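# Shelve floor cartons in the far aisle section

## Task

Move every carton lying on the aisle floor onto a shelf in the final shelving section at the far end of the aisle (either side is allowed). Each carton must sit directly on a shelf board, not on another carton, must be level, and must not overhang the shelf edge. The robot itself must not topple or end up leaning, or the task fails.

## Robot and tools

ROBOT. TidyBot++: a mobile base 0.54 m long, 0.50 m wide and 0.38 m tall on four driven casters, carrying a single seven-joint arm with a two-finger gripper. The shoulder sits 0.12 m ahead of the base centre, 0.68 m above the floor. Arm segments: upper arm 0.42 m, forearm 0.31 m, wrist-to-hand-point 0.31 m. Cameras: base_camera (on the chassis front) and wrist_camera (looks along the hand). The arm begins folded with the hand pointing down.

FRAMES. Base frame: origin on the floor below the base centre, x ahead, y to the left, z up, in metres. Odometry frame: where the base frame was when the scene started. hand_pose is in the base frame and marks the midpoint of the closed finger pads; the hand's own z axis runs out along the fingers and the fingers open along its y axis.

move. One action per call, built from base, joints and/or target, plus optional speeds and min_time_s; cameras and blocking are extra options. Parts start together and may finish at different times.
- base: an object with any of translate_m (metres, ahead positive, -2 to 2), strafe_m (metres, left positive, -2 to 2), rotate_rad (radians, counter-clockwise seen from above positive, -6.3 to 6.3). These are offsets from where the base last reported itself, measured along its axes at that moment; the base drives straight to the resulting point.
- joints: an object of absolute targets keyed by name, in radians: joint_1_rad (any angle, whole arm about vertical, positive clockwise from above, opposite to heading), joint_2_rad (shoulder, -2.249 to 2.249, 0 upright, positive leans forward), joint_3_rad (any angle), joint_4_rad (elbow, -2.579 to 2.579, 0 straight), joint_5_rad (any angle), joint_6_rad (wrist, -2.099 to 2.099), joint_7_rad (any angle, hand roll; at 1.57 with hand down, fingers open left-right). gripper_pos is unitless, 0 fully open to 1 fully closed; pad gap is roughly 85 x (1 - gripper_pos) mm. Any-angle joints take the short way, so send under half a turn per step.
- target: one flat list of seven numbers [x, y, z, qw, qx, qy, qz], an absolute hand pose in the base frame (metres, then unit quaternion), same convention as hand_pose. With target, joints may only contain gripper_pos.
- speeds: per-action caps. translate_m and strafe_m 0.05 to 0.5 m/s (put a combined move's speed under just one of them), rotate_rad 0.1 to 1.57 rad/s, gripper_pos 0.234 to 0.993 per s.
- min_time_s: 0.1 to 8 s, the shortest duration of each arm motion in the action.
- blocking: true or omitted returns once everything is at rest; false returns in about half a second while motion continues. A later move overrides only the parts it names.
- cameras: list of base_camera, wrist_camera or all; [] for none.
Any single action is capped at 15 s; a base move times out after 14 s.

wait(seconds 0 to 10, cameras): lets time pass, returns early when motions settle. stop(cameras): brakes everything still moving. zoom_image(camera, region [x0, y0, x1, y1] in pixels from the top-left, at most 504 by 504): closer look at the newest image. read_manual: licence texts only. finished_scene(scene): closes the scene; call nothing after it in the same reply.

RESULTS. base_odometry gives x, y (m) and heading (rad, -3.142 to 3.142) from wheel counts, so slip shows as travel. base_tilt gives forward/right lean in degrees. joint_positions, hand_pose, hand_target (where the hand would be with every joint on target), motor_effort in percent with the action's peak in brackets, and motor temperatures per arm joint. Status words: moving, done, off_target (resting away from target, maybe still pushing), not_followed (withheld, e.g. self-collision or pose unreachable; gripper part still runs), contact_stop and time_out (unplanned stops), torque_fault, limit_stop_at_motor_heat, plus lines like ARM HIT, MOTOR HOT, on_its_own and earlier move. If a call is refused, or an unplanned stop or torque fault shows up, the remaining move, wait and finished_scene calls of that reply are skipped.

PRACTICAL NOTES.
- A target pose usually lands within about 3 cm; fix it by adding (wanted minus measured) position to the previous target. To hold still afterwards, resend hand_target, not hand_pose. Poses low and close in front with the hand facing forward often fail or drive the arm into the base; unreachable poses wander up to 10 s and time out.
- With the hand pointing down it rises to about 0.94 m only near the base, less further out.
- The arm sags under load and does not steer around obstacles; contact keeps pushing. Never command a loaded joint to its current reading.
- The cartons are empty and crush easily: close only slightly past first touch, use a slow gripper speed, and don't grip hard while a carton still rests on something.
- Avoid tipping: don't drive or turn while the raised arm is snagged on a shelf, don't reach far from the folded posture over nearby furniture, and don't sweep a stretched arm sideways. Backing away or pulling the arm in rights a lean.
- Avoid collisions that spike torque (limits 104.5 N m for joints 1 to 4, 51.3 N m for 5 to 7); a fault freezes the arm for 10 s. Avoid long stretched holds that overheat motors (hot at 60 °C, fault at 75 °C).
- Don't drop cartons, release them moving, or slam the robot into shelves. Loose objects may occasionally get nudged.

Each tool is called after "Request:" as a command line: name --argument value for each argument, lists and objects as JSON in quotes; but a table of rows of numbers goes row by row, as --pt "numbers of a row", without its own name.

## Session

Request:
move --joints '{"joint_6_rad": 0.4}' --cameras '["all"]'

Request:
move --base '{"rotate_rad": 1.57}' --cameras '["all"]'

Request:
move --base '{"rotate_rad": 1.57}' --cameras '["all"]'

Request:
move --base '{"rotate_rad": 1.57}' --cameras '["all"]'

Scene clock: 1.87 s.
Motor temperatures (°C): [30 29 26 25 35 35 37]
move: done
base_odometry: x=+0.000 y=+0.000 heading=+0.000
base_tilt: forward=-0.2 right=+0.1
base_status: not commanded
joint_positions: joint_1_rad=-0.032 joint_2_rad=-0.395 joint_3_rad=+3.136 joint_4_rad=-2.518 joint_5_rad=+0.033 joint_6_rad=+0.340 joint_7_rad=+1.568 gripper_pos=+0.000
joint_status: all done
motor_effort: joint_1_rad=+0(1) joint_2_rad=-5(6) joint_3_rad=+2(2) joint_4_rad=+18(19) joint_5_rad=+1(2) joint_6_rad=+9(10) joint_7_rad=+0(1)
hand_pose: x=+0.5286 y=+0.0206 z=+0.8398 quat_wxyz=(-0.006, +0.777, +0.030, +0.628)
hand_target: x=+0.5325 y=+0.0214 z=+0.8598 quat_wxyz=(-0.007, +0.757, +0.030, +0.652)
hand_status: not commanded
pictures: base_camera, wrist_camera
Images, in order (width x height): base_camera 644x364, wrist_camera 644x476.

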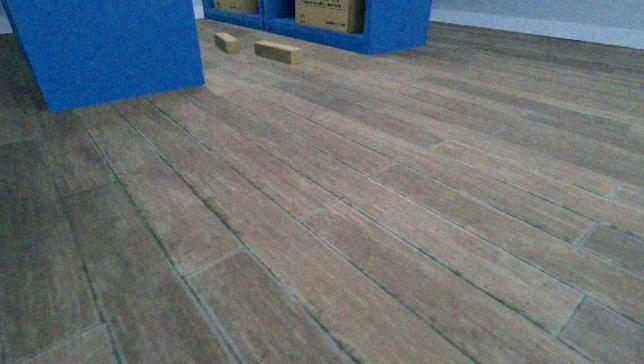

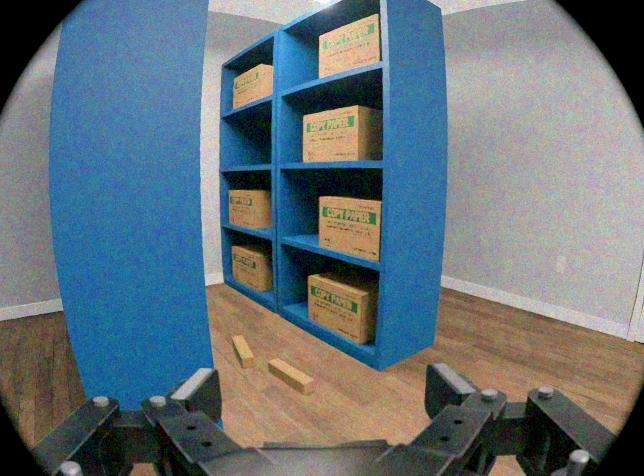

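Scene clock: 4.17 s.
move: done
base_odometry: x=+0.000 y=+0.000 heading=+1.570
base_tilt: forward=-0.2 right=+0.1
base_status: done
joint_positions: joint_1_rad=-0.032 joint_2_rad=-0.395 joint_3_rad=+3.136 joint_4_rad=-2.518 joint_5_rad=+0.033 joint_6_rad=+0.340 joint_7_rad=+1.568 gripper_pos=+0.000
joint_status: not commanded
motor_effort: joint_1_rad=+0(1) joint_2_rad=-5(6) joint_3_rad=+2(3) joint_4_rad=+18(19) joint_5_rad=+1(2) joint_6_rad=+9(10) joint_7_rad=+0(1)
hand_pose: x=+0.5286 y=+0.0206 z=+0.8398 quat_wxyz=(-0.006, +0.777, +0.030, +0.628)
hand_target: x=+0.5325 y=+0.0214 z=+0.8598 quat_wxyz=(-0.007, +0.757, +0.030, +0.652)
hand_status: not commanded
pictures: base_camera, wrist_camera
Images, in order (width x height): base_camera 644x364, wrist_camera 644x476.

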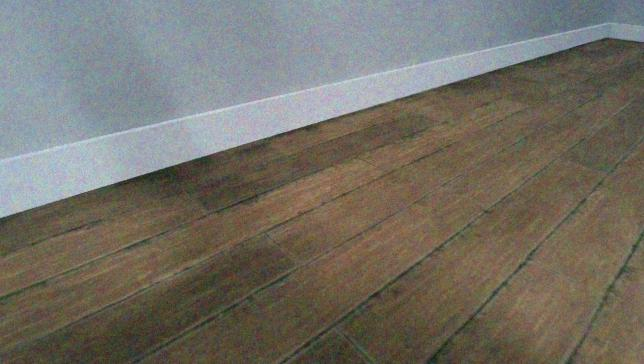

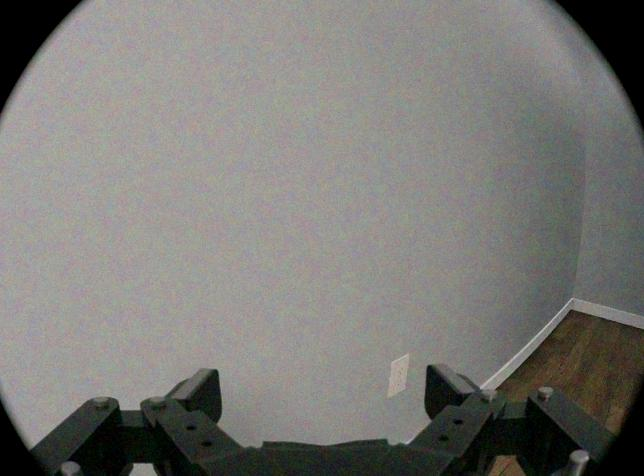

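Scene clock: 6.47 s.
move: done
base_odometry: x=+0.000 y=+0.000 heading=+3.140
base_tilt: forward=-0.2 right=+0.1
base_status: done
joint_positions: joint_1_rad=-0.032 joint_2_rad=-0.395 joint_3_rad=+3.136 joint_4_rad=-2.518 joint_5_rad=+0.033 joint_6_rad=+0.340 joint_7_rad=+1.568 gripper_pos=+0.000
joint_status: not commanded
motor_effort: joint_1_rad=-1(1) joint_2_rad=-5(6) joint_3_rad=+2(3) joint_4_rad=+18(19) joint_5_rad=+1(2) joint_6_rad=+9(10) joint_7_rad=-1(1)
hand_pose: x=+0.5286 y=+0.0206 z=+0.8398 quat_wxyz=(-0.006, +0.777, +0.030, +0.628)
hand_target: x=+0.5325 y=+0.0214 z=+0.8598 quat_wxyz=(-0.007, +0.757, +0.030, +0.652)
hand_status: not commanded
pictures: base_camera, wrist_camera
Images, in order (width x height): base_camera 644x364, wrist_camera 644x476.

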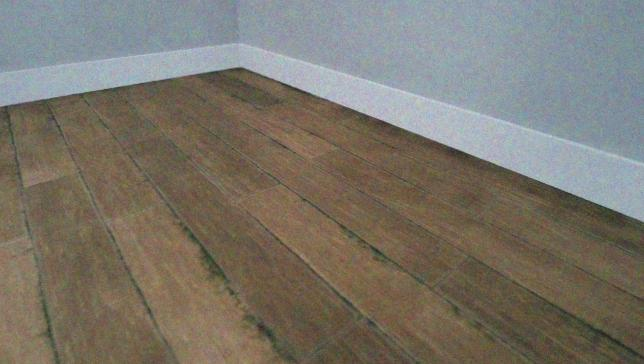

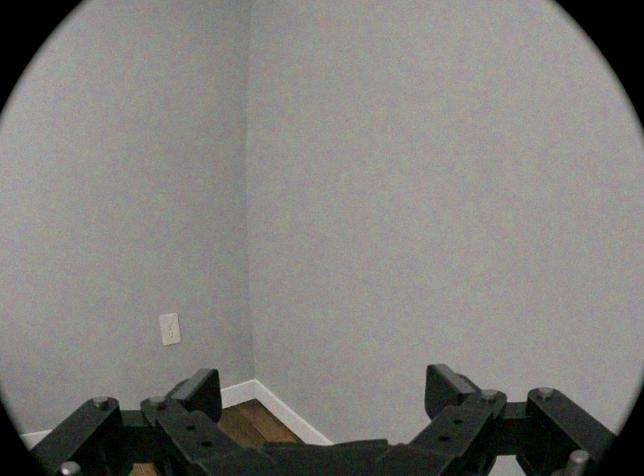

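Scene clock: 8.77 s.
move: done
base_odometry: x=+0.000 y=+0.000 heading=-1.573
base_tilt: forward=-0.2 right=+0.1
base_status: done
joint_positions: joint_1_rad=-0.032 joint_2_rad=-0.395 joint_3_rad=+3.136 joint_4_rad=-2.518 joint_5_rad=+0.033 joint_6_rad=+0.340 joint_7_rad=+1.568 gripper_pos=+0.000
joint_status: not commanded
motor_effort: joint_1_rad=+0(2) joint_2_rad=-5(6) joint_3_rad=+1(3) joint_4_rad=+18(19) joint_5_rad=+1(2) joint_6_rad=+9(10) joint_7_rad=-1(1)
hand_pose: x=+0.5286 y=+0.0206 z=+0.8398 quat_wxyz=(-0.006, +0.777, +0.030, +0.628)
hand_target: x=+0.5325 y=+0.0214 z=+0.8598 quat_wxyz=(-0.007, +0.757, +0.030, +0.652)
hand_status: not commanded
pictures: base_camera, wrist_camera
Images, in order (width x height): base_camera 644x364, wrist_camera 644x476.

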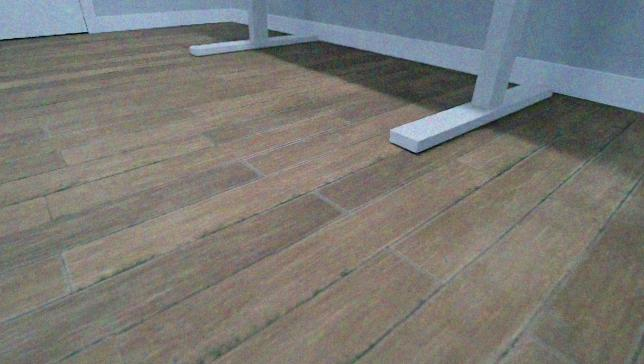

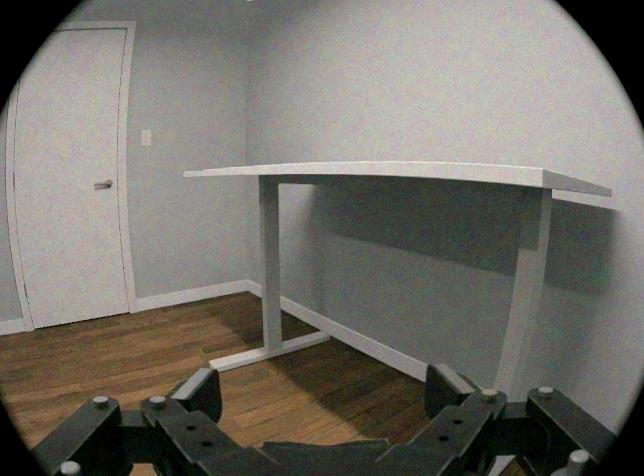

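Request:
move --base '{"translate_m": 0.5, "strafe_m": 1.05, "rotate_rad": 2.27}' --cameras '["all"]'

Scene clock: 27.00 s.
move: done
base_odometry: x=+1.049 y=-0.503 heading=+0.697
base_tilt: forward=-0.2 right=+0.1
base_status: done
joint_positions: joint_1_rad=-0.032 joint_2_rad=-0.395 joint_3_rad=+3.136 joint_4_rad=-2.518 joint_5_rad=+0.033 joint_6_rad=+0.340 joint_7_rad=+1.568 gripper_pos=+0.000
joint_status: not commanded
motor_effort: joint_1_rad=+0(2) joint_2_rad=-5(7) joint_3_rad=+1(3) joint_4_rad=+19(19) joint_5_rad=+1(2) joint_6_rad=+10(10) joint_7_rad=+0(1)
hand_pose: x=+0.5286 y=+0.0205 z=+0.8399 quat_wxyz=(-0.006, +0.777, +0.030, +0.628)
hand_target: x=+0.5325 y=+0.0214 z=+0.8598 quat_wxyz=(-0.007, +0.757, +0.030, +0.652)
hand_status: not commanded
pictures: base_camera, wrist_camera
Images, in order (width x height): base_camera 644x364, wrist_camera 644x476.

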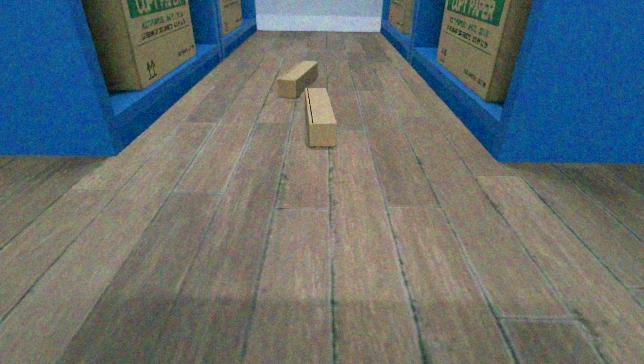

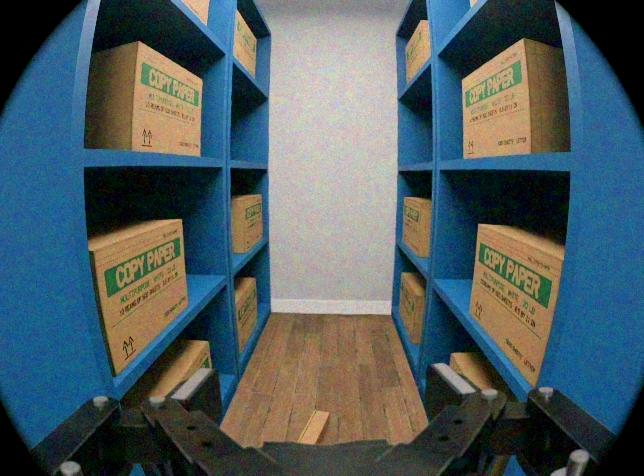

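Request:
zoom_image --camera "wrist_camera" --region '[210, 60, 460, 440]'

Request:
zoom_image --camera "base_camera" --region '[180, 0, 460, 160]'

Scaled by 1.326.

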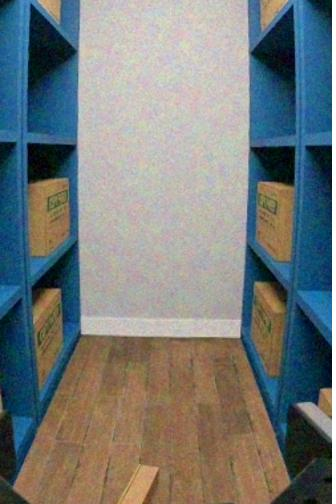

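Scaled by 1.800.

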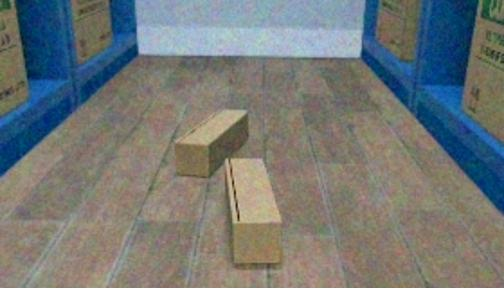

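Request:
move --base '{"translate_m": 0.345, "strafe_m": -0.03}' --joints '{"joint_1_rad": -0.107, "joint_2_rad": 1.5, "joint_4_rad": -1.75, "joint_5_rad": -0.04, "joint_6_rad": 0.925}' --min_time_s 2 --cameras '["all"]'

Scene clock: 68.77 s.
move: done
base_odometry: x=+1.333 y=-0.304 heading=+0.697
base_tilt: forward=-0.2 right=+0.1
base_status: done
joint_positions: joint_1_rad=-0.082 joint_2_rad=+1.457 joint_3_rad=+3.136 joint_4_rad=-1.768 joint_5_rad=-0.002 joint_6_rad=+0.866 joint_7_rad=+1.568 gripper_pos=+0.000
joint_status: all done
motor_effort: joint_1_rad=-1(2) joint_2_rad=-35(37) joint_3_rad=+0(2) joint_4_rad=+4(20) joint_5_rad=+1(2) joint_6_rad=+6(10) joint_7_rad=+0(1)
hand_pose: x=+0.7279 y=+0.0539 z=+0.1956 quat_wxyz=(-0.018, +0.924, +0.035, +0.381)
hand_target: x=+0.7285 y=+0.0600 z=+0.1860 quat_wxyz=(-0.015, +0.917, +0.030, +0.397)
hand_status: not commanded
pictures: base_camera, wrist_camera
Images, in order (width x height): base_camera 644x364, wrist_camera 644x476.

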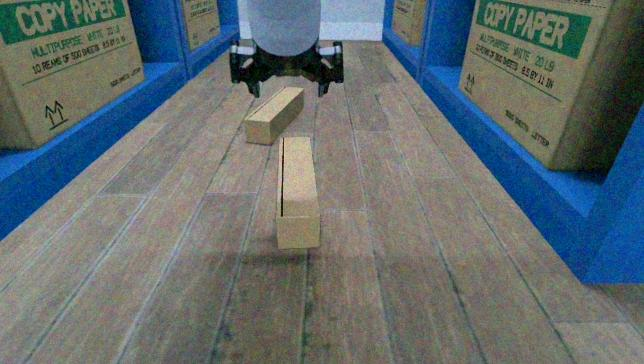

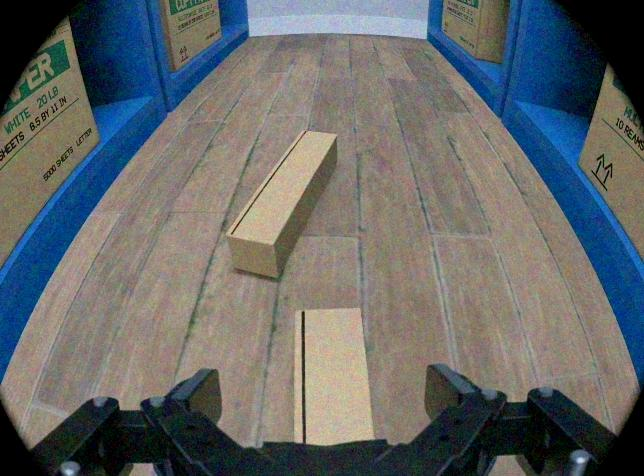

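Request:
move --joints '{"joint_1_rad": -0.09, "joint_2_rad": 1.863, "joint_4_rad": -1.387}' --min_time_s 1.5 --cameras '["wrist_camera"]'

Request:
move --joints '{"gripper_pos": 0.3}' --speeds '{"gripper_pos": 0.3}' --cameras '["wrist_camera"]'

Request:
move --joints '{"gripper_pos": 0.325}' --speeds '{"gripper_pos": 0.234}'

Request:
move --joints '{"gripper_pos": 0.345}' --speeds '{"gripper_pos": 0.234}' --cameras '["wrist_camera"]'

Scene clock: 82.90 s.
move: done
base_odometry: x=+1.333 y=-0.304 heading=+0.697
base_tilt: forward=-0.1 right=+0.1
base_status: not commanded
joint_positions: joint_1_rad=-0.082 joint_2_rad=+1.822 joint_3_rad=+3.136 joint_4_rad=-1.403 joint_5_rad=-0.002 joint_6_rad=+0.870 joint_7_rad=+1.568 gripper_pos=+0.000
joint_status: all done
motor_effort: joint_1_rad=+0(2) joint_2_rad=-35(37) joint_3_rad=+1(1) joint_4_rad=+4(5) joint_5_rad=+1(2) joint_6_rad=+6(8) joint_7_rad=-1(1)
hand_pose: x=+0.7182 y=+0.0527 z=+0.0439 quat_wxyz=(-0.018, +0.923, +0.034, +0.383)
hand_target: x=+0.7128 y=+0.0476 z=+0.0350 quat_wxyz=(-0.011, +0.918, +0.021, +0.397)
hand_status: not commanded
Images, in order (width x height): wrist_camera 644x476.

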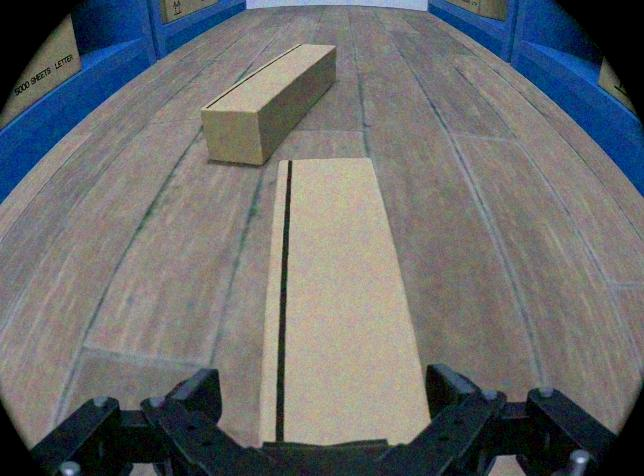

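Scene clock: 84.50 s.
move: done
base_odometry: x=+1.333 y=-0.304 heading=+0.697
base_tilt: forward=-0.2 right=+0.1
base_status: not commanded
joint_positions: joint_1_rad=-0.082 joint_2_rad=+1.822 joint_3_rad=+3.136 joint_4_rad=-1.403 joint_5_rad=-0.003 joint_6_rad=+0.870 joint_7_rad=+1.568 gripper_pos=+0.299
joint_status: all done
motor_effort: joint_1_rad=+0(1) joint_2_rad=-34(35) joint_3_rad=+0(1) joint_4_rad=+4(4) joint_5_rad=+1(2) joint_6_rad=+7(8) joint_7_rad=+0(1)
hand_pose: x=+0.7182 y=+0.0524 z=+0.0439 quat_wxyz=(-0.018, +0.923, +0.034, +0.383)
hand_target: x=+0.7128 y=+0.0476 z=+0.0350 quat_wxyz=(-0.011, +0.918, +0.021, +0.397)
hand_status: not commanded
Images, in order (width x height): wrist_camera 644x476.

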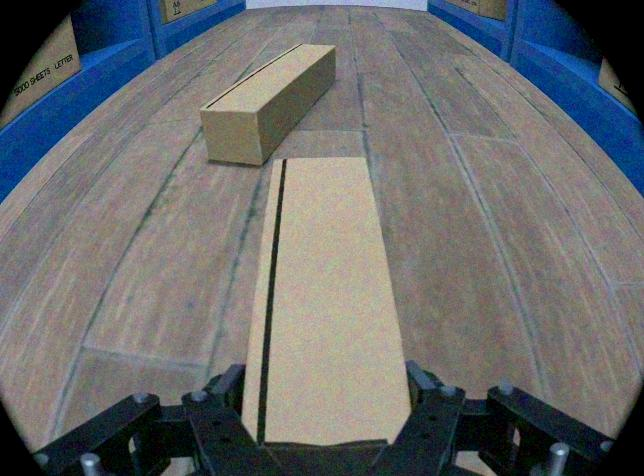

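Scene clock: 85.20 s.
move: done
base_odometry: x=+1.333 y=-0.304 heading=+0.697
base_tilt: forward=-0.2 right=+0.1
base_status: not commanded
joint_positions: joint_1_rad=-0.082 joint_2_rad=+1.822 joint_3_rad=+3.136 joint_4_rad=-1.403 joint_5_rad=-0.003 joint_6_rad=+0.870 joint_7_rad=+1.568 gripper_pos=+0.323
joint_status: all done
motor_effort: joint_1_rad=+0(1) joint_2_rad=-33(35) joint_3_rad=+1(1) joint_4_rad=+4(4) joint_5_rad=+1(2) joint_6_rad=+6(8) joint_7_rad=+0(1)
hand_pose: x=+0.7182 y=+0.0524 z=+0.0439 quat_wxyz=(-0.018, +0.923, +0.034, +0.383)
hand_target: x=+0.7128 y=+0.0476 z=+0.0350 quat_wxyz=(-0.011, +0.918, +0.021, +0.397)
hand_status: not commanded
pictures: none

Scene clock: 86.23 s.
move: done
base_odometry: x=+1.333 y=-0.304 heading=+0.697
base_tilt: forward=-0.2 right=+0.1
base_status: not commanded
joint_positions: joint_1_rad=-0.082 joint_2_rad=+1.822 joint_3_rad=+3.136 joint_4_rad=-1.403 joint_5_rad=-0.003 joint_6_rad=+0.871 joint_7_rad=+1.568 gripper_pos=+0.340
joint_status: all done
motor_effort: joint_1_rad=+0(1) joint_2_rad=-33(34) joint_3_rad=+0(1) joint_4_rad=+4(4) joint_5_rad=+1(2) joint_6_rad=+7(8) joint_7_rad=+0(1)
hand_pose: x=+0.7184 y=+0.0524 z=+0.0441 quat_wxyz=(-0.018, +0.923, +0.034, +0.383)
hand_target: x=+0.7128 y=+0.0476 z=+0.0350 quat_wxyz=(-0.011, +0.918, +0.021, +0.397)
hand_status: not commanded
Images, in order (width x height): wrist_camera 644x476.

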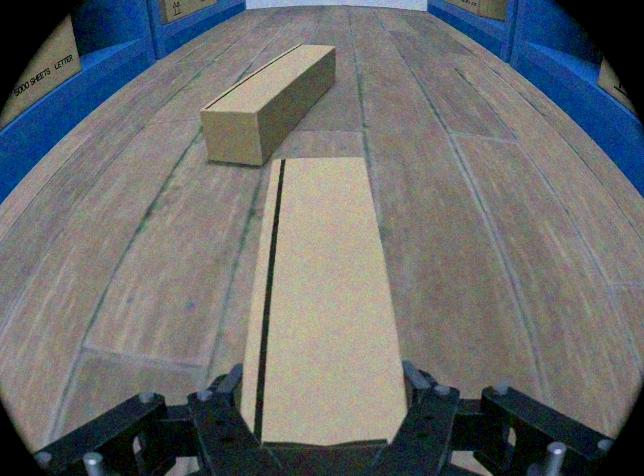

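Request:
move --joints '{"joint_2_rad": 1.5, "joint_4_rad": -1.74}' --min_time_s 1 --cameras '["wrist_camera"]'

Request:
move --joints '{"joint_2_rad": -0.39, "joint_4_rad": -2.5, "joint_6_rad": -0.75}' --min_time_s 2

Request:
move --base '{"translate_m": 0.355}' --joints '{"joint_1_rad": 3.13}' --cameras '["all"]'

Scene clock: 111.03 s.
move: done
base_odometry: x=+1.333 y=-0.304 heading=+0.697
base_tilt: forward=-0.1 right=+0.1
base_status: not commanded
joint_positions: joint_1_rad=-0.082 joint_2_rad=+1.540 joint_3_rad=+3.136 joint_4_rad=-1.726 joint_5_rad=-0.003 joint_6_rad=+0.876 joint_7_rad=+1.568 gripper_pos=+0.340
joint_status: all done
motor_effort: joint_1_rad=+0(1) joint_2_rad=-36(37) joint_3_rad=+0(1) joint_4_rad=+3(4) joint_5_rad=+1(2) joint_6_rad=+7(9) joint_7_rad=+0(1)
hand_pose: x=+0.7106 y=+0.0522 z=+0.1554 quat_wxyz=(-0.017, +0.930, +0.035, +0.367)
hand_target: x=+0.7346 y=+0.0501 z=+0.1879 quat_wxyz=(-0.012, +0.916, +0.022, +0.401)
hand_status: not commanded
Images, in order (width x height): wrist_camera 644x476.

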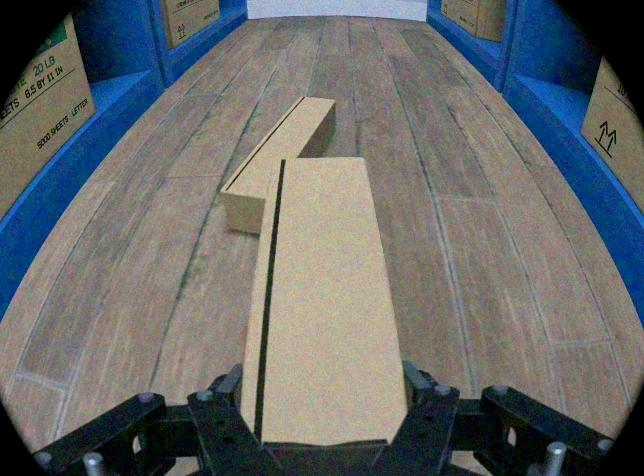

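Scene clock: 114.43 s.
move: done
base_odometry: x=+1.333 y=-0.304 heading=+0.697
base_tilt: forward=-0.2 right=+0.1
base_status: not commanded
joint_positions: joint_1_rad=-0.082 joint_2_rad=-0.365 joint_3_rad=+3.136 joint_4_rad=-2.490 joint_5_rad=-0.003 joint_6_rad=-0.702 joint_7_rad=+1.568 gripper_pos=+0.340
joint_status: all done
motor_effort: joint_1_rad=+0(1) joint_2_rad=-2(38) joint_3_rad=+1(2) joint_4_rad=+16(17) joint_5_rad=+1(2) joint_6_rad=+3(9) joint_7_rad=+0(1)
hand_pose: x=+0.3316 y=+0.0203 z=+0.6135 quat_wxyz=(-0.007, +0.987, +0.041, +0.157)
hand_target: x=+0.3135 y=+0.0283 z=+0.6106 quat_wxyz=(-0.021, +0.989, +0.034, +0.139)
hand_status: not commanded
pictures: none

Scene clock: 118.30 s.
move: done
base_odometry: x=+1.605 y=-0.076 heading=+0.697
base_tilt: forward=-0.2 right=+0.1
base_status: done
joint_positions: joint_1_rad=-3.128 joint_2_rad=-0.373 joint_3_rad=+3.136 joint_4_rad=-2.494 joint_5_rad=-0.004 joint_6_rad=-0.708 joint_7_rad=+1.568 gripper_pos=+0.340
joint_status: all done
motor_effort: joint_1_rad=+0(2) joint_2_rad=-2(5) joint_3_rad=+1(2) joint_4_rad=+16(17) joint_5_rad=+0(2) joint_6_rad=+4(5) joint_7_rad=-1(1)
hand_pose: x=-0.0911 y=-0.0004 z=+0.6129 quat_wxyz=(-0.155, +0.006, +0.988, +0.000)
hand_target: x=-0.0771 y=-0.0130 z=+0.6106 quat_wxyz=(-0.140, +0.005, +0.990, -0.016)
hand_status: not commanded
pictures: base_camera, wrist_camera
Images, in order (width x height): base_camera 644x364, wrist_camera 644x476.

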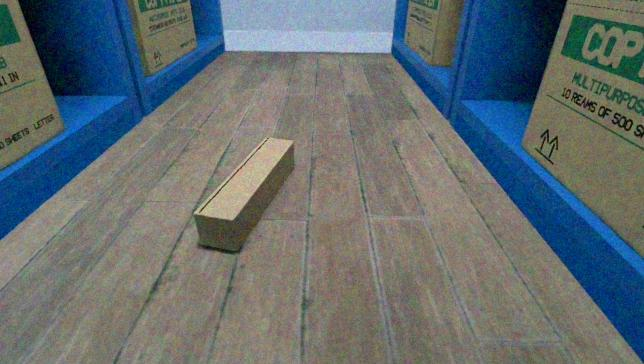

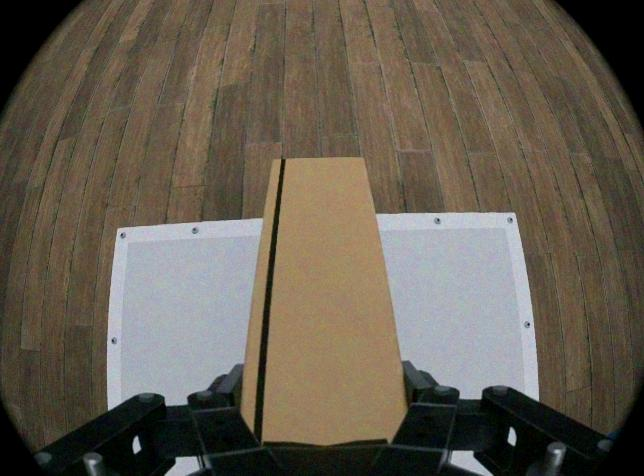

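Request:
move --joints '{"joint_2_rad": 1.45, "joint_4_rad": -1.37, "joint_6_rad": 0.49}' --min_time_s 2

Request:
move --joints '{"joint_2_rad": 1.87, "joint_4_rad": -0.905, "joint_6_rad": 0.36}' --min_time_s 1.5 --cameras '["wrist_camera"]'

Request:
move --joints '{"joint_2_rad": 1.895, "joint_4_rad": -0.88}'

Request:
move --joints '{"joint_2_rad": 1.91, "joint_4_rad": -0.865}' --cameras '["wrist_camera"]'

Scene clock: 130.93 s.
move: done
base_odometry: x=+1.605 y=-0.076 heading=+0.697
base_tilt: forward=-0.2 right=+0.1
base_status: not commanded
joint_positions: joint_1_rad=-3.129 joint_2_rad=+1.406 joint_3_rad=+3.136 joint_4_rad=-1.396 joint_5_rad=-0.004 joint_6_rad=+0.428 joint_7_rad=+1.568 gripper_pos=+0.340
joint_status: all done
motor_effort: joint_1_rad=+0(1) joint_2_rad=-42(43) joint_3_rad=+0(2) joint_4_rad=+10(17) joint_5_rad=+1(2) joint_6_rad=+7(8) joint_7_rad=+0(1)
hand_pose: x=-0.6167 y=+0.0056 z=+0.2304 quat_wxyz=(-0.374, +0.010, +0.927, -0.001)
hand_target: x=-0.6237 y=-0.0073 z=+0.2200 quat_wxyz=(-0.395, +0.017, +0.919, -0.004)
hand_status: not commanded
pictures: none

Scene clock: 133.03 s.
move: done
base_odometry: x=+1.605 y=-0.076 heading=+0.697
base_tilt: forward=-0.2 right=+0.1
base_status: not commanded
joint_positions: joint_1_rad=-3.129 joint_2_rad=+1.827 joint_3_rad=+3.136 joint_4_rad=-0.932 joint_5_rad=-0.004 joint_6_rad=+0.404 joint_7_rad=+1.568 gripper_pos=+0.340
joint_status: all done
motor_effort: joint_1_rad=+0(1) joint_2_rad=-41(44) joint_3_rad=+0(1) joint_4_rad=+10(12) joint_5_rad=+1(2) joint_6_rad=+7(9) joint_7_rad=+0(1)
hand_pose: x=-0.6258 y=+0.0065 z=+0.0637 quat_wxyz=(-0.383, +0.011, +0.924, +0.000)
hand_target: x=-0.6025 y=-0.0077 z=+0.0317 quat_wxyz=(-0.355, +0.018, +0.935, -0.005)
hand_status: not commanded
Images, in order (width x height): wrist_camera 644x476.

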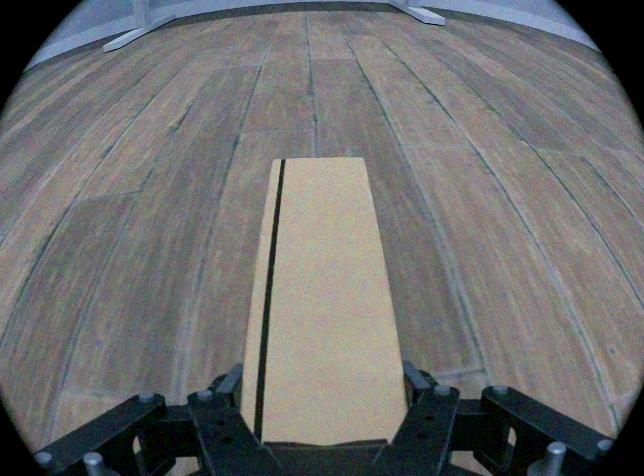

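Scene clock: 133.67 s.
move: done
base_odometry: x=+1.605 y=-0.076 heading=+0.697
base_tilt: forward=-0.2 right=+0.1
base_status: not commanded
joint_positions: joint_1_rad=-3.129 joint_2_rad=+1.846 joint_3_rad=+3.136 joint_4_rad=-0.901 joint_5_rad=-0.004 joint_6_rad=+0.404 joint_7_rad=+1.568 gripper_pos=+0.340
joint_status: all done
motor_effort: joint_1_rad=+0(1) joint_2_rad=-41(43) joint_3_rad=+0(1) joint_4_rad=+11(11) joint_5_rad=+1(2) joint_6_rad=+7(8) joint_7_rad=+0(1)
hand_pose: x=-0.6292 y=+0.0067 z=+0.0596 quat_wxyz=(-0.388, +0.011, +0.921, +0.000)
hand_target: x=-0.5992 y=-0.0076 z=+0.0217 quat_wxyz=(-0.355, +0.018, +0.935, -0.005)
hand_status: not commanded
pictures: none

Scene clock: 134.30 s.
move: done
base_odometry: x=+1.605 y=-0.076 heading=+0.697
base_tilt: forward=-0.2 right=+0.1
base_status: not commanded
joint_positions: joint_1_rad=-3.129 joint_2_rad=+1.861 joint_3_rad=+3.136 joint_4_rad=-0.887 joint_5_rad=-0.004 joint_6_rad=+0.404 joint_7_rad=+1.568 gripper_pos=+0.340
joint_status: all done
motor_effort: joint_1_rad=+1(1) joint_2_rad=-41(42) joint_3_rad=+0(1) joint_4_rad=+10(11) joint_5_rad=+1(2) joint_6_rad=+8(8) joint_7_rad=+0(1)
hand_pose: x=-0.6279 y=+0.0067 z=+0.0541 quat_wxyz=(-0.389, +0.011, +0.921, +0.000)
hand_target: x=-0.5972 y=-0.0075 z=+0.0157 quat_wxyz=(-0.355, +0.018, +0.935, -0.005)
hand_status: not commanded
Images, in order (width x height): wrist_camera 644x476.

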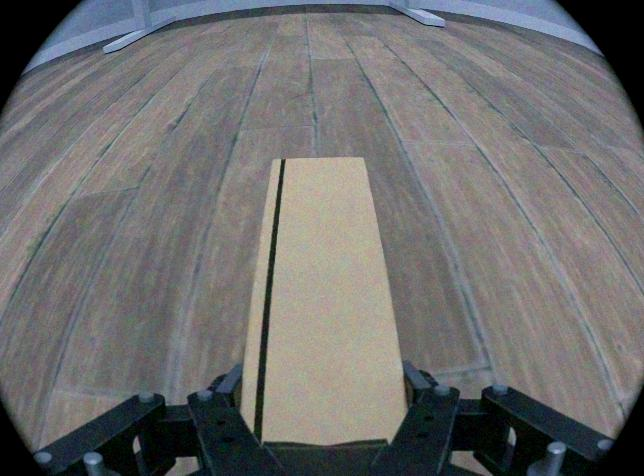

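Request:
move --joints '{"joint_2_rad": 1.925, "joint_4_rad": -0.85}' --cameras '["wrist_camera"]'

Request:
move --joints '{"joint_2_rad": 1.935, "joint_4_rad": -0.84}' --cameras '["wrist_camera"]'

Scene clock: 141.47 s.
move: done
base_odometry: x=+1.605 y=-0.076 heading=+0.697
base_tilt: forward=-0.2 right=+0.1
base_status: not commanded
joint_positions: joint_1_rad=-3.129 joint_2_rad=+1.875 joint_3_rad=+3.136 joint_4_rad=-0.871 joint_5_rad=-0.004 joint_6_rad=+0.404 joint_7_rad=+1.568 gripper_pos=+0.340
joint_status: all done
motor_effort: joint_1_rad=+0(1) joint_2_rad=-41(42) joint_3_rad=+0(1) joint_4_rad=+11(11) joint_5_rad=+1(2) joint_6_rad=+7(9) joint_7_rad=+0(1)
hand_pose: x=-0.6265 y=+0.0067 z=+0.0484 quat_wxyz=(-0.389, +0.011, +0.921, +0.000)
hand_target: x=-0.5950 y=-0.0075 z=+0.0098 quat_wxyz=(-0.355, +0.018, +0.935, -0.005)
hand_status: not commanded
Images, in order (width x height): wrist_camera 644x476.

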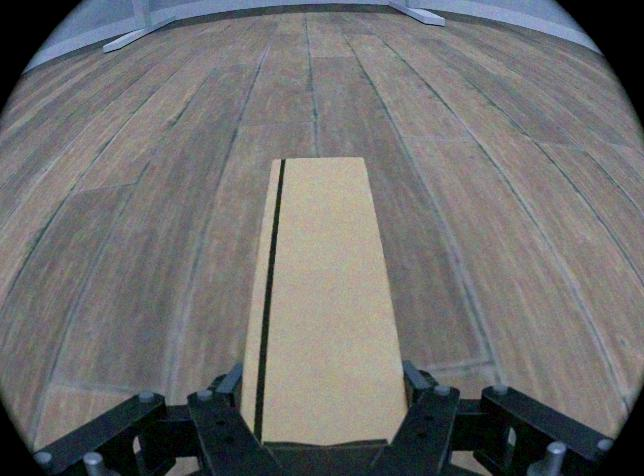

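Scene clock: 142.03 s.
move: done
base_odometry: x=+1.605 y=-0.076 heading=+0.697
base_tilt: forward=-0.2 right=+0.1
base_status: not commanded
joint_positions: joint_1_rad=-3.129 joint_2_rad=+1.885 joint_3_rad=+3.136 joint_4_rad=-0.862 joint_5_rad=-0.004 joint_6_rad=+0.404 joint_7_rad=+1.568 gripper_pos=+0.340
joint_status: all done
motor_effort: joint_1_rad=+0(1) joint_2_rad=-41(42) joint_3_rad=+0(1) joint_4_rad=+11(12) joint_5_rad=+1(2) joint_6_rad=+8(8) joint_7_rad=+0(1)
hand_pose: x=-0.6251 y=+0.0067 z=+0.0445 quat_wxyz=(-0.389, +0.011, +0.921, +0.000)
hand_target: x=-0.5936 y=-0.0074 z=+0.0058 quat_wxyz=(-0.355, +0.018, +0.935, -0.005)
hand_status: not commanded
Images, in order (width x height): wrist_camera 644x476.

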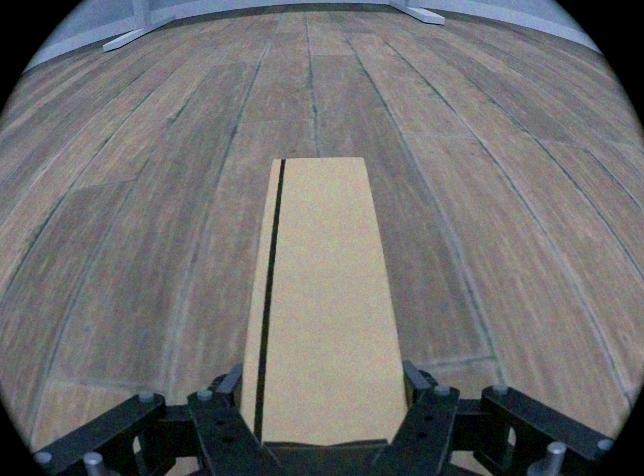

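Request:
move --joints '{"joint_2_rad": 1.945, "joint_4_rad": -0.83}' --cameras '["wrist_camera"]'

Request:
move --joints '{"joint_2_rad": 1.955, "joint_4_rad": -0.82}' --cameras '["wrist_camera"]'

Scene clock: 151.30 s.
move: done
base_odometry: x=+1.605 y=-0.076 heading=+0.697
base_tilt: forward=-0.2 right=+0.1
base_status: not commanded
joint_positions: joint_1_rad=-3.129 joint_2_rad=+1.891 joint_3_rad=+3.136 joint_4_rad=-0.852 joint_5_rad=-0.004 joint_6_rad=+0.404 joint_7_rad=+1.568 gripper_pos=+0.340
joint_status: all done
motor_effort: joint_1_rad=+0(1) joint_2_rad=-40(40) joint_3_rad=+0(1) joint_4_rad=+10(12) joint_5_rad=+1(1) joint_6_rad=+7(8) joint_7_rad=+0(1)
hand_pose: x=-0.6263 y=+0.0068 z=+0.0434 quat_wxyz=(-0.391, +0.011, +0.921, +0.000)
hand_target: x=-0.5921 y=-0.0074 z=+0.0019 quat_wxyz=(-0.355, +0.018, +0.935, -0.005)
hand_status: not commanded
Images, in order (width x height): wrist_camera 644x476.

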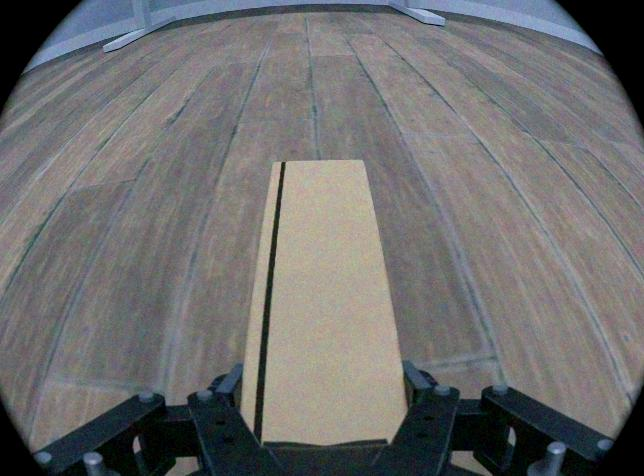

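Scene clock: 151.83 s.
move: done
base_odometry: x=+1.605 y=-0.076 heading=+0.697
base_tilt: forward=-0.2 right=+0.1
base_status: not commanded
joint_positions: joint_1_rad=-3.129 joint_2_rad=+1.895 joint_3_rad=+3.136 joint_4_rad=-0.841 joint_5_rad=-0.004 joint_6_rad=+0.404 joint_7_rad=+1.568 gripper_pos=+0.340
joint_status: all done
motor_effort: joint_1_rad=+0(1) joint_2_rad=-39(40) joint_3_rad=+0(1) joint_4_rad=+11(11) joint_5_rad=+1(2) joint_6_rad=+7(8) joint_7_rad=-1(1)
hand_pose: x=-0.6288 y=+0.0068 z=+0.0438 quat_wxyz=(-0.393, +0.011, +0.919, +0.000)
hand_target: x=-0.5905 y=-0.0073 z=-0.0020 quat_wxyz=(-0.355, +0.018, +0.935, -0.005)
hand_status: not commanded
Images, in order (width x height): wrist_camera 644x476.

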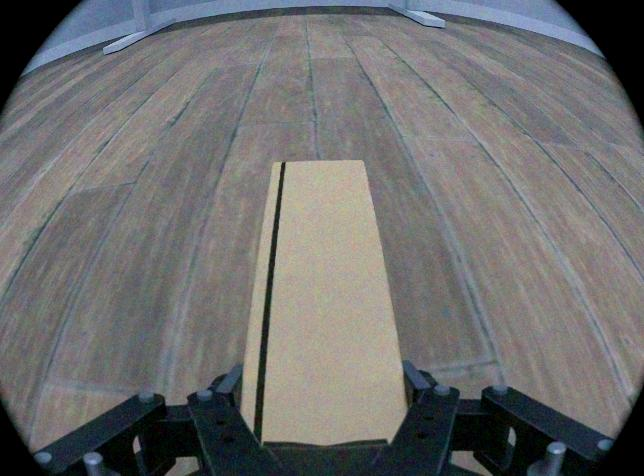

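Request:
move --joints '{"gripper_pos": 0.0}' --speeds '{"gripper_pos": 0.4}'

Request:
move --joints '{"joint_2_rad": 1.35, "joint_4_rad": -1.4, "joint_6_rad": 0.35}' --min_time_s 1.2 --cameras '["wrist_camera"]'

Request:
move --joints '{"joint_2_rad": -0.39, "joint_4_rad": -2.5, "joint_6_rad": -0.5}' --min_time_s 1.5

Request:
move --base '{"strafe_m": 0.13}' --joints '{"joint_1_rad": -0.04, "joint_5_rad": -0.3}'

Request:
move --joints '{"joint_2_rad": 1.5, "joint_4_rad": -1.75, "joint_6_rad": 0.925}' --min_time_s 1.5 --cameras '["all"]'

Scene clock: 169.27 s.
move: done
base_odometry: x=+1.605 y=-0.076 heading=+0.697
base_tilt: forward=-0.2 right=+0.1
base_status: not commanded
joint_positions: joint_1_rad=-3.129 joint_2_rad=+1.904 joint_3_rad=+3.136 joint_4_rad=-0.841 joint_5_rad=-0.004 joint_6_rad=+0.404 joint_7_rad=+1.568 gripper_pos=+0.000
joint_status: all done
motor_effort: joint_1_rad=+0(1) joint_2_rad=-40(42) joint_3_rad=+0(1) joint_4_rad=+11(11) joint_5_rad=+1(2) joint_6_rad=+7(8) joint_7_rad=+0(1)
hand_pose: x=-0.6232 y=+0.0067 z=+0.0374 quat_wxyz=(-0.389, +0.011, +0.921, +0.000)
hand_target: x=-0.5905 y=-0.0073 z=-0.0020 quat_wxyz=(-0.355, +0.018, +0.935, -0.005)
hand_status: not commanded
pictures: none

Scene clock: 171.23 s.
move: done
base_odometry: x=+1.605 y=-0.076 heading=+0.697
base_tilt: forward=-0.2 right=+0.1
base_status: not commanded
joint_positions: joint_1_rad=-3.129 joint_2_rad=+1.394 joint_3_rad=+3.136 joint_4_rad=-1.388 joint_5_rad=-0.004 joint_6_rad=+0.392 joint_7_rad=+1.568 gripper_pos=+0.000
joint_status: all done
motor_effort: joint_1_rad=+0(1) joint_2_rad=-41(44) joint_3_rad=+0(1) joint_4_rad=+10(11) joint_5_rad=+1(2) joint_6_rad=+7(8) joint_7_rad=+0(1)
hand_pose: x=-0.6187 y=+0.0055 z=+0.2345 quat_wxyz=(-0.367, +0.010, +0.930, -0.001)
hand_target: x=-0.6217 y=-0.0090 z=+0.2539 quat_wxyz=(-0.362, +0.016, +0.932, -0.006)
hand_status: not commanded
Images, in order (width x height): wrist_camera 644x476.

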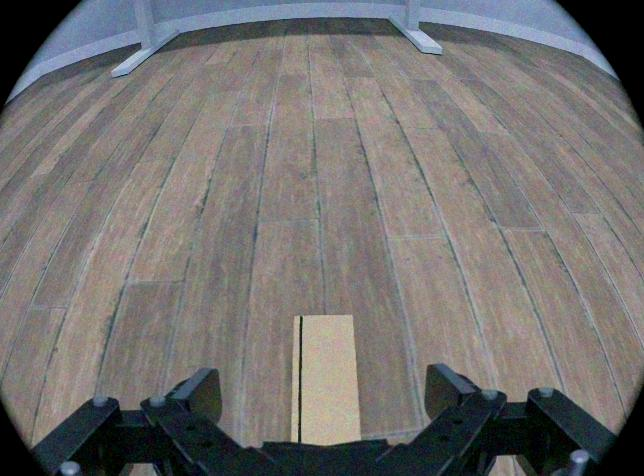

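Scene clock: 174.17 s.
move: done
base_odometry: x=+1.605 y=-0.076 heading=+0.697
base_tilt: forward=-0.2 right=+0.1
base_status: not commanded
joint_positions: joint_1_rad=-3.129 joint_2_rad=-0.366 joint_3_rad=+3.136 joint_4_rad=-2.488 joint_5_rad=-0.004 joint_6_rad=-0.449 joint_7_rad=+1.568 gripper_pos=+0.000
joint_status: all done
motor_effort: joint_1_rad=+0(1) joint_2_rad=-4(44) joint_3_rad=+1(2) joint_4_rad=+16(18) joint_5_rad=+1(2) joint_6_rad=+6(8) joint_7_rad=+0(1)
hand_pose: x=-0.1662 y=+0.0003 z=+0.6479 quat_wxyz=(-0.281, +0.006, +0.960, +0.000)
hand_target: x=-0.1484 y=-0.0118 z=+0.6413 quat_wxyz=(-0.263, +0.007, +0.965, -0.015)
hand_status: not commanded
pictures: none

Scene clock: 178.10 s.
move: done
base_odometry: x=+1.522 y=+0.024 heading=+0.697
base_tilt: forward=-0.2 right=+0.1
base_status: done
joint_positions: joint_1_rad=-0.064 joint_2_rad=-0.366 joint_3_rad=+3.136 joint_4_rad=-2.488 joint_5_rad=-0.260 joint_6_rad=-0.452 joint_7_rad=+1.568 gripper_pos=+0.000
joint_status: all done
motor_effort: joint_1_rad=+0(2) joint_2_rad=-4(5) joint_3_rad=+2(3) joint_4_rad=+16(17) joint_5_rad=+0(2) joint_6_rad=+5(6) joint_7_rad=-1(1)
hand_pose: x=+0.4027 y=+0.0562 z=+0.6514 quat_wxyz=(-0.096, +0.955, -0.064, +0.274)
hand_target: x=+0.3877 y=+0.0576 z=+0.6469 quat_wxyz=(-0.109, +0.956, -0.087, +0.257)
hand_status: not commanded
pictures: none

Scene clock: 181.47 s.
move: done
base_odometry: x=+1.522 y=+0.024 heading=+0.697
base_tilt: forward=-0.2 right=+0.1
base_status: not commanded
joint_positions: joint_1_rad=-0.064 joint_2_rad=+1.457 joint_3_rad=+3.136 joint_4_rad=-1.768 joint_5_rad=-0.262 joint_6_rad=+0.865 joint_7_rad=+1.568 gripper_pos=+0.000
joint_status: all done
motor_effort: joint_1_rad=+0(1) joint_2_rad=-35(37) joint_3_rad=+1(2) joint_4_rad=+4(17) joint_5_rad=+0(2) joint_6_rad=+7(8) joint_7_rad=+0(1)
hand_pose: x=+0.7248 y=-0.0180 z=+0.1960 quat_wxyz=(+0.044, +0.920, -0.089, +0.379)
hand_target: x=+0.7230 y=-0.0449 z=+0.1868 quat_wxyz=(+0.063, +0.910, -0.114, +0.394)
hand_status: not commanded
pictures: base_camera, wrist_camera
Images, in order (width x height): base_camera 644x364, wrist_camera 644x476.

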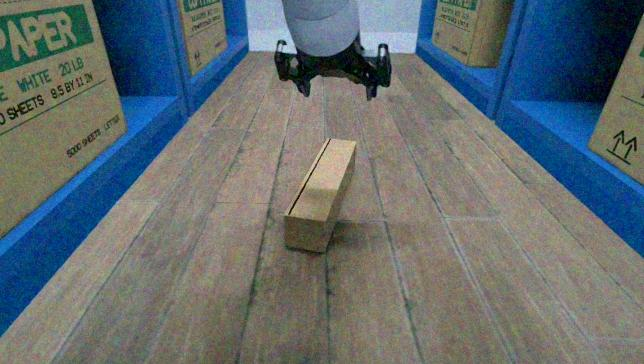

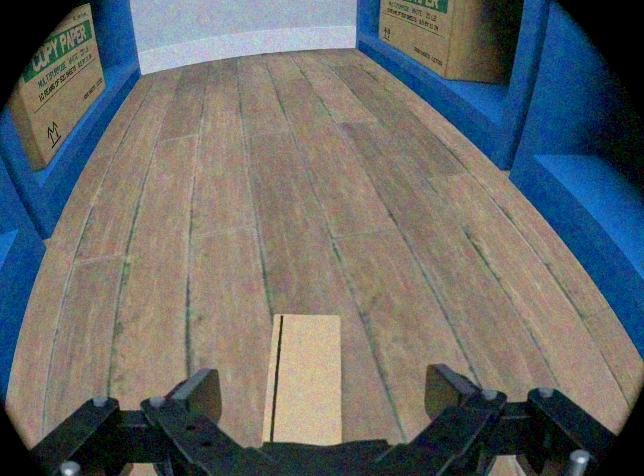

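Request:
move --base '{"strafe_m": 0.015}' --joints '{"joint_2_rad": 1.863, "joint_4_rad": -1.387}' --min_time_s 1.5 --cameras '["wrist_camera"]'

Request:
move --joints '{"gripper_pos": 0.3}' --speeds '{"gripper_pos": 0.3}' --cameras '["wrist_camera"]'

Request:
move --joints '{"gripper_pos": 0.325}' --speeds '{"gripper_pos": 0.234}'

Request:
move --joints '{"gripper_pos": 0.345}' --speeds '{"gripper_pos": 0.234}' --cameras '["wrist_camera"]'

Scene clock: 197.07 s.
move: done
base_odometry: x=+1.512 y=+0.035 heading=+0.697
base_tilt: forward=-0.2 right=+0.1
base_status: done
joint_positions: joint_1_rad=-0.052 joint_2_rad=+1.822 joint_3_rad=+3.136 joint_4_rad=-1.403 joint_5_rad=-0.265 joint_6_rad=+0.869 joint_7_rad=+1.568 gripper_pos=+0.000
joint_status: all done
motor_effort: joint_1_rad=+0(4) joint_2_rad=-35(36) joint_3_rad=+1(3) joint_4_rad=+4(5) joint_5_rad=+1(2) joint_6_rad=+6(8) joint_7_rad=-1(1)
hand_pose: x=+0.7144 y=-0.0272 z=+0.0441 quat_wxyz=(+0.048, +0.918, -0.096, +0.381)
hand_target: x=+0.7061 y=-0.0461 z=+0.0358 quat_wxyz=(+0.063, +0.910, -0.115, +0.394)
hand_status: not commanded
Images, in order (width x height): wrist_camera 644x476.

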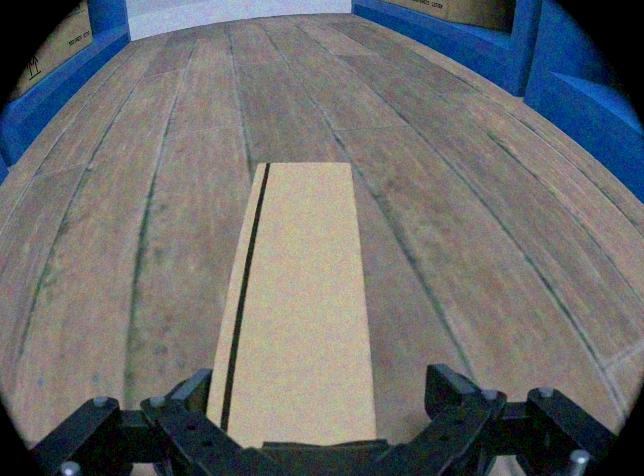

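Scene clock: 198.67 s.
move: done
base_odometry: x=+1.512 y=+0.035 heading=+0.697
base_tilt: forward=-0.1 right=+0.1
base_status: not commanded
joint_positions: joint_1_rad=-0.052 joint_2_rad=+1.822 joint_3_rad=+3.136 joint_4_rad=-1.403 joint_5_rad=-0.265 joint_6_rad=+0.869 joint_7_rad=+1.568 gripper_pos=+0.299
joint_status: all done
motor_effort: joint_1_rad=+0(1) joint_2_rad=-35(35) joint_3_rad=+1(2) joint_4_rad=+4(4) joint_5_rad=+1(1) joint_6_rad=+7(8) joint_7_rad=+0(1)
hand_pose: x=+0.7144 y=-0.0272 z=+0.0441 quat_wxyz=(+0.048, +0.918, -0.096, +0.381)
hand_target: x=+0.7061 y=-0.0461 z=+0.0358 quat_wxyz=(+0.063, +0.910, -0.115, +0.394)
hand_status: not commanded
Images, in order (width x height): wrist_camera 644x476.

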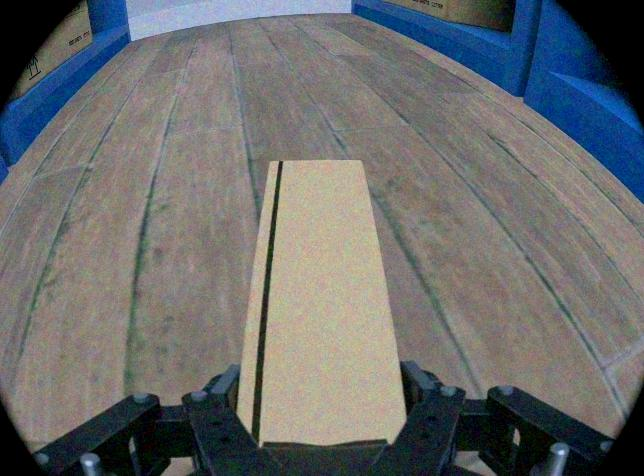

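Scene clock: 199.37 s.
move: done
base_odometry: x=+1.512 y=+0.035 heading=+0.697
base_tilt: forward=-0.2 right=+0.0
base_status: not commanded
joint_positions: joint_1_rad=-0.052 joint_2_rad=+1.822 joint_3_rad=+3.136 joint_4_rad=-1.403 joint_5_rad=-0.265 joint_6_rad=+0.869 joint_7_rad=+1.568 gripper_pos=+0.323
joint_status: all done
motor_effort: joint_1_rad=+0(1) joint_2_rad=-34(35) joint_3_rad=+1(2) joint_4_rad=+4(4) joint_5_rad=+1(1) joint_6_rad=+7(8) joint_7_rad=+0(1)
hand_pose: x=+0.7144 y=-0.0272 z=+0.0441 quat_wxyz=(+0.048, +0.918, -0.096, +0.381)
hand_target: x=+0.7061 y=-0.0461 z=+0.0358 quat_wxyz=(+0.063, +0.910, -0.115, +0.394)
hand_status: not commanded
pictures: none

Scene clock: 200.33 s.
move: done
base_odometry: x=+1.512 y=+0.035 heading=+0.697
base_tilt: forward=-0.2 right=+0.1
base_status: not commanded
joint_positions: joint_1_rad=-0.052 joint_2_rad=+1.822 joint_3_rad=+3.136 joint_4_rad=-1.403 joint_5_rad=-0.265 joint_6_rad=+0.870 joint_7_rad=+1.568 gripper_pos=+0.341
joint_status: all done
motor_effort: joint_1_rad=+0(1) joint_2_rad=-33(34) joint_3_rad=+1(2) joint_4_rad=+4(4) joint_5_rad=+1(1) joint_6_rad=+7(8) joint_7_rad=+0(1)
hand_pose: x=+0.7145 y=-0.0273 z=+0.0443 quat_wxyz=(+0.048, +0.918, -0.096, +0.381)
hand_target: x=+0.7061 y=-0.0461 z=+0.0358 quat_wxyz=(+0.063, +0.910, -0.115, +0.394)
hand_status: not commanded
Images, in order (width x height): wrist_camera 644x476.

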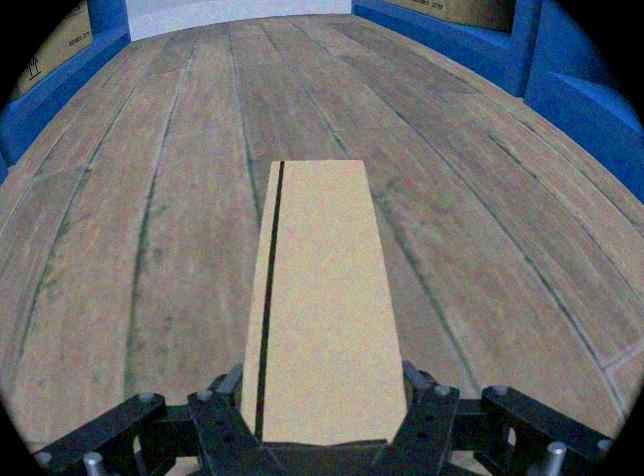

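Request:
move --joints '{"joint_2_rad": 1.5, "joint_4_rad": -1.74}' --min_time_s 0.8

Request:
move --base '{"translate_m": 1.56, "strafe_m": -0.04}' --joints '{"joint_1_rad": 0.0, "joint_2_rad": -0.39, "joint_4_rad": -2.5, "joint_5_rad": 0.035, "joint_6_rad": -0.75}' --min_time_s 1.8 --cameras '["all"]'

Scene clock: 239.73 s.
move: done
base_odometry: x=+1.512 y=+0.035 heading=+0.697
base_tilt: forward=-0.2 right=+0.1
base_status: not commanded
joint_positions: joint_1_rad=-0.052 joint_2_rad=+1.540 joint_3_rad=+3.136 joint_4_rad=-1.726 joint_5_rad=-0.265 joint_6_rad=+0.876 joint_7_rad=+1.568 gripper_pos=+0.341
joint_status: all done
motor_effort: joint_1_rad=+0(1) joint_2_rad=-35(37) joint_3_rad=+2(2) joint_4_rad=+3(4) joint_5_rad=+1(1) joint_6_rad=+7(9) joint_7_rad=+0(1)
hand_pose: x=+0.7072 y=-0.0275 z=+0.1563 quat_wxyz=(+0.051, +0.925, -0.094, +0.365)
hand_target: x=+0.7282 y=-0.0447 z=+0.1886 quat_wxyz=(+0.062, +0.908, -0.114, +0.398)
hand_status: not commanded
pictures: none

Scene clock: 243.70 s.
move: done
base_odometry: x=+2.734 y=+1.006 heading=+0.697
base_tilt: forward=-0.2 right=+0.1
base_status: done
joint_positions: joint_1_rad=-0.026 joint_2_rad=-0.363 joint_3_rad=+3.136 joint_4_rad=-2.489 joint_5_rad=-0.003 joint_6_rad=-0.704 joint_7_rad=+1.568 gripper_pos=+0.341
joint_status: all done
motor_effort: joint_1_rad=+0(2) joint_2_rad=-3(40) joint_3_rad=+2(2) joint_4_rad=+16(16) joint_5_rad=+1(2) joint_6_rad=+2(9) joint_7_rad=-1(1)
hand_pose: x=+0.3319 y=+0.0085 z=+0.6132 quat_wxyz=(-0.003, +0.988, +0.013, +0.155)
hand_target: x=+0.3153 y=-0.0052 z=+0.6106 quat_wxyz=(+0.014, +0.990, +0.013, +0.140)
hand_status: not commanded
pictures: base_camera, wrist_camera
Images, in order (width x height): base_camera 644x364, wrist_camera 644x476.

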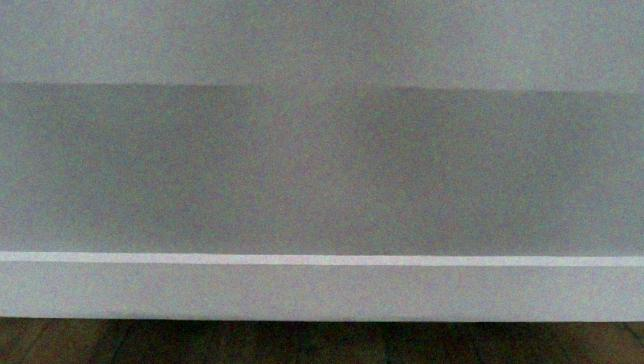

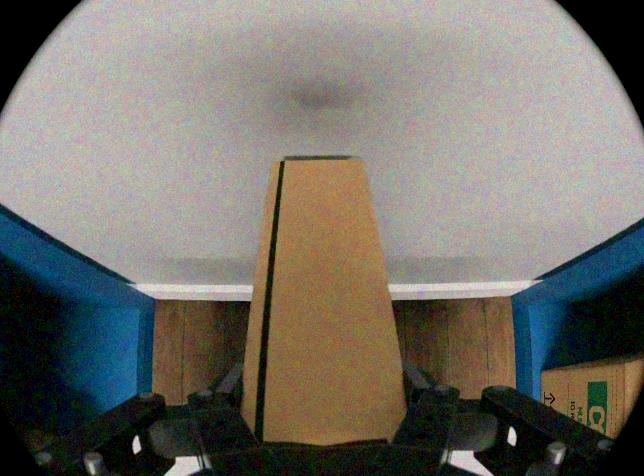

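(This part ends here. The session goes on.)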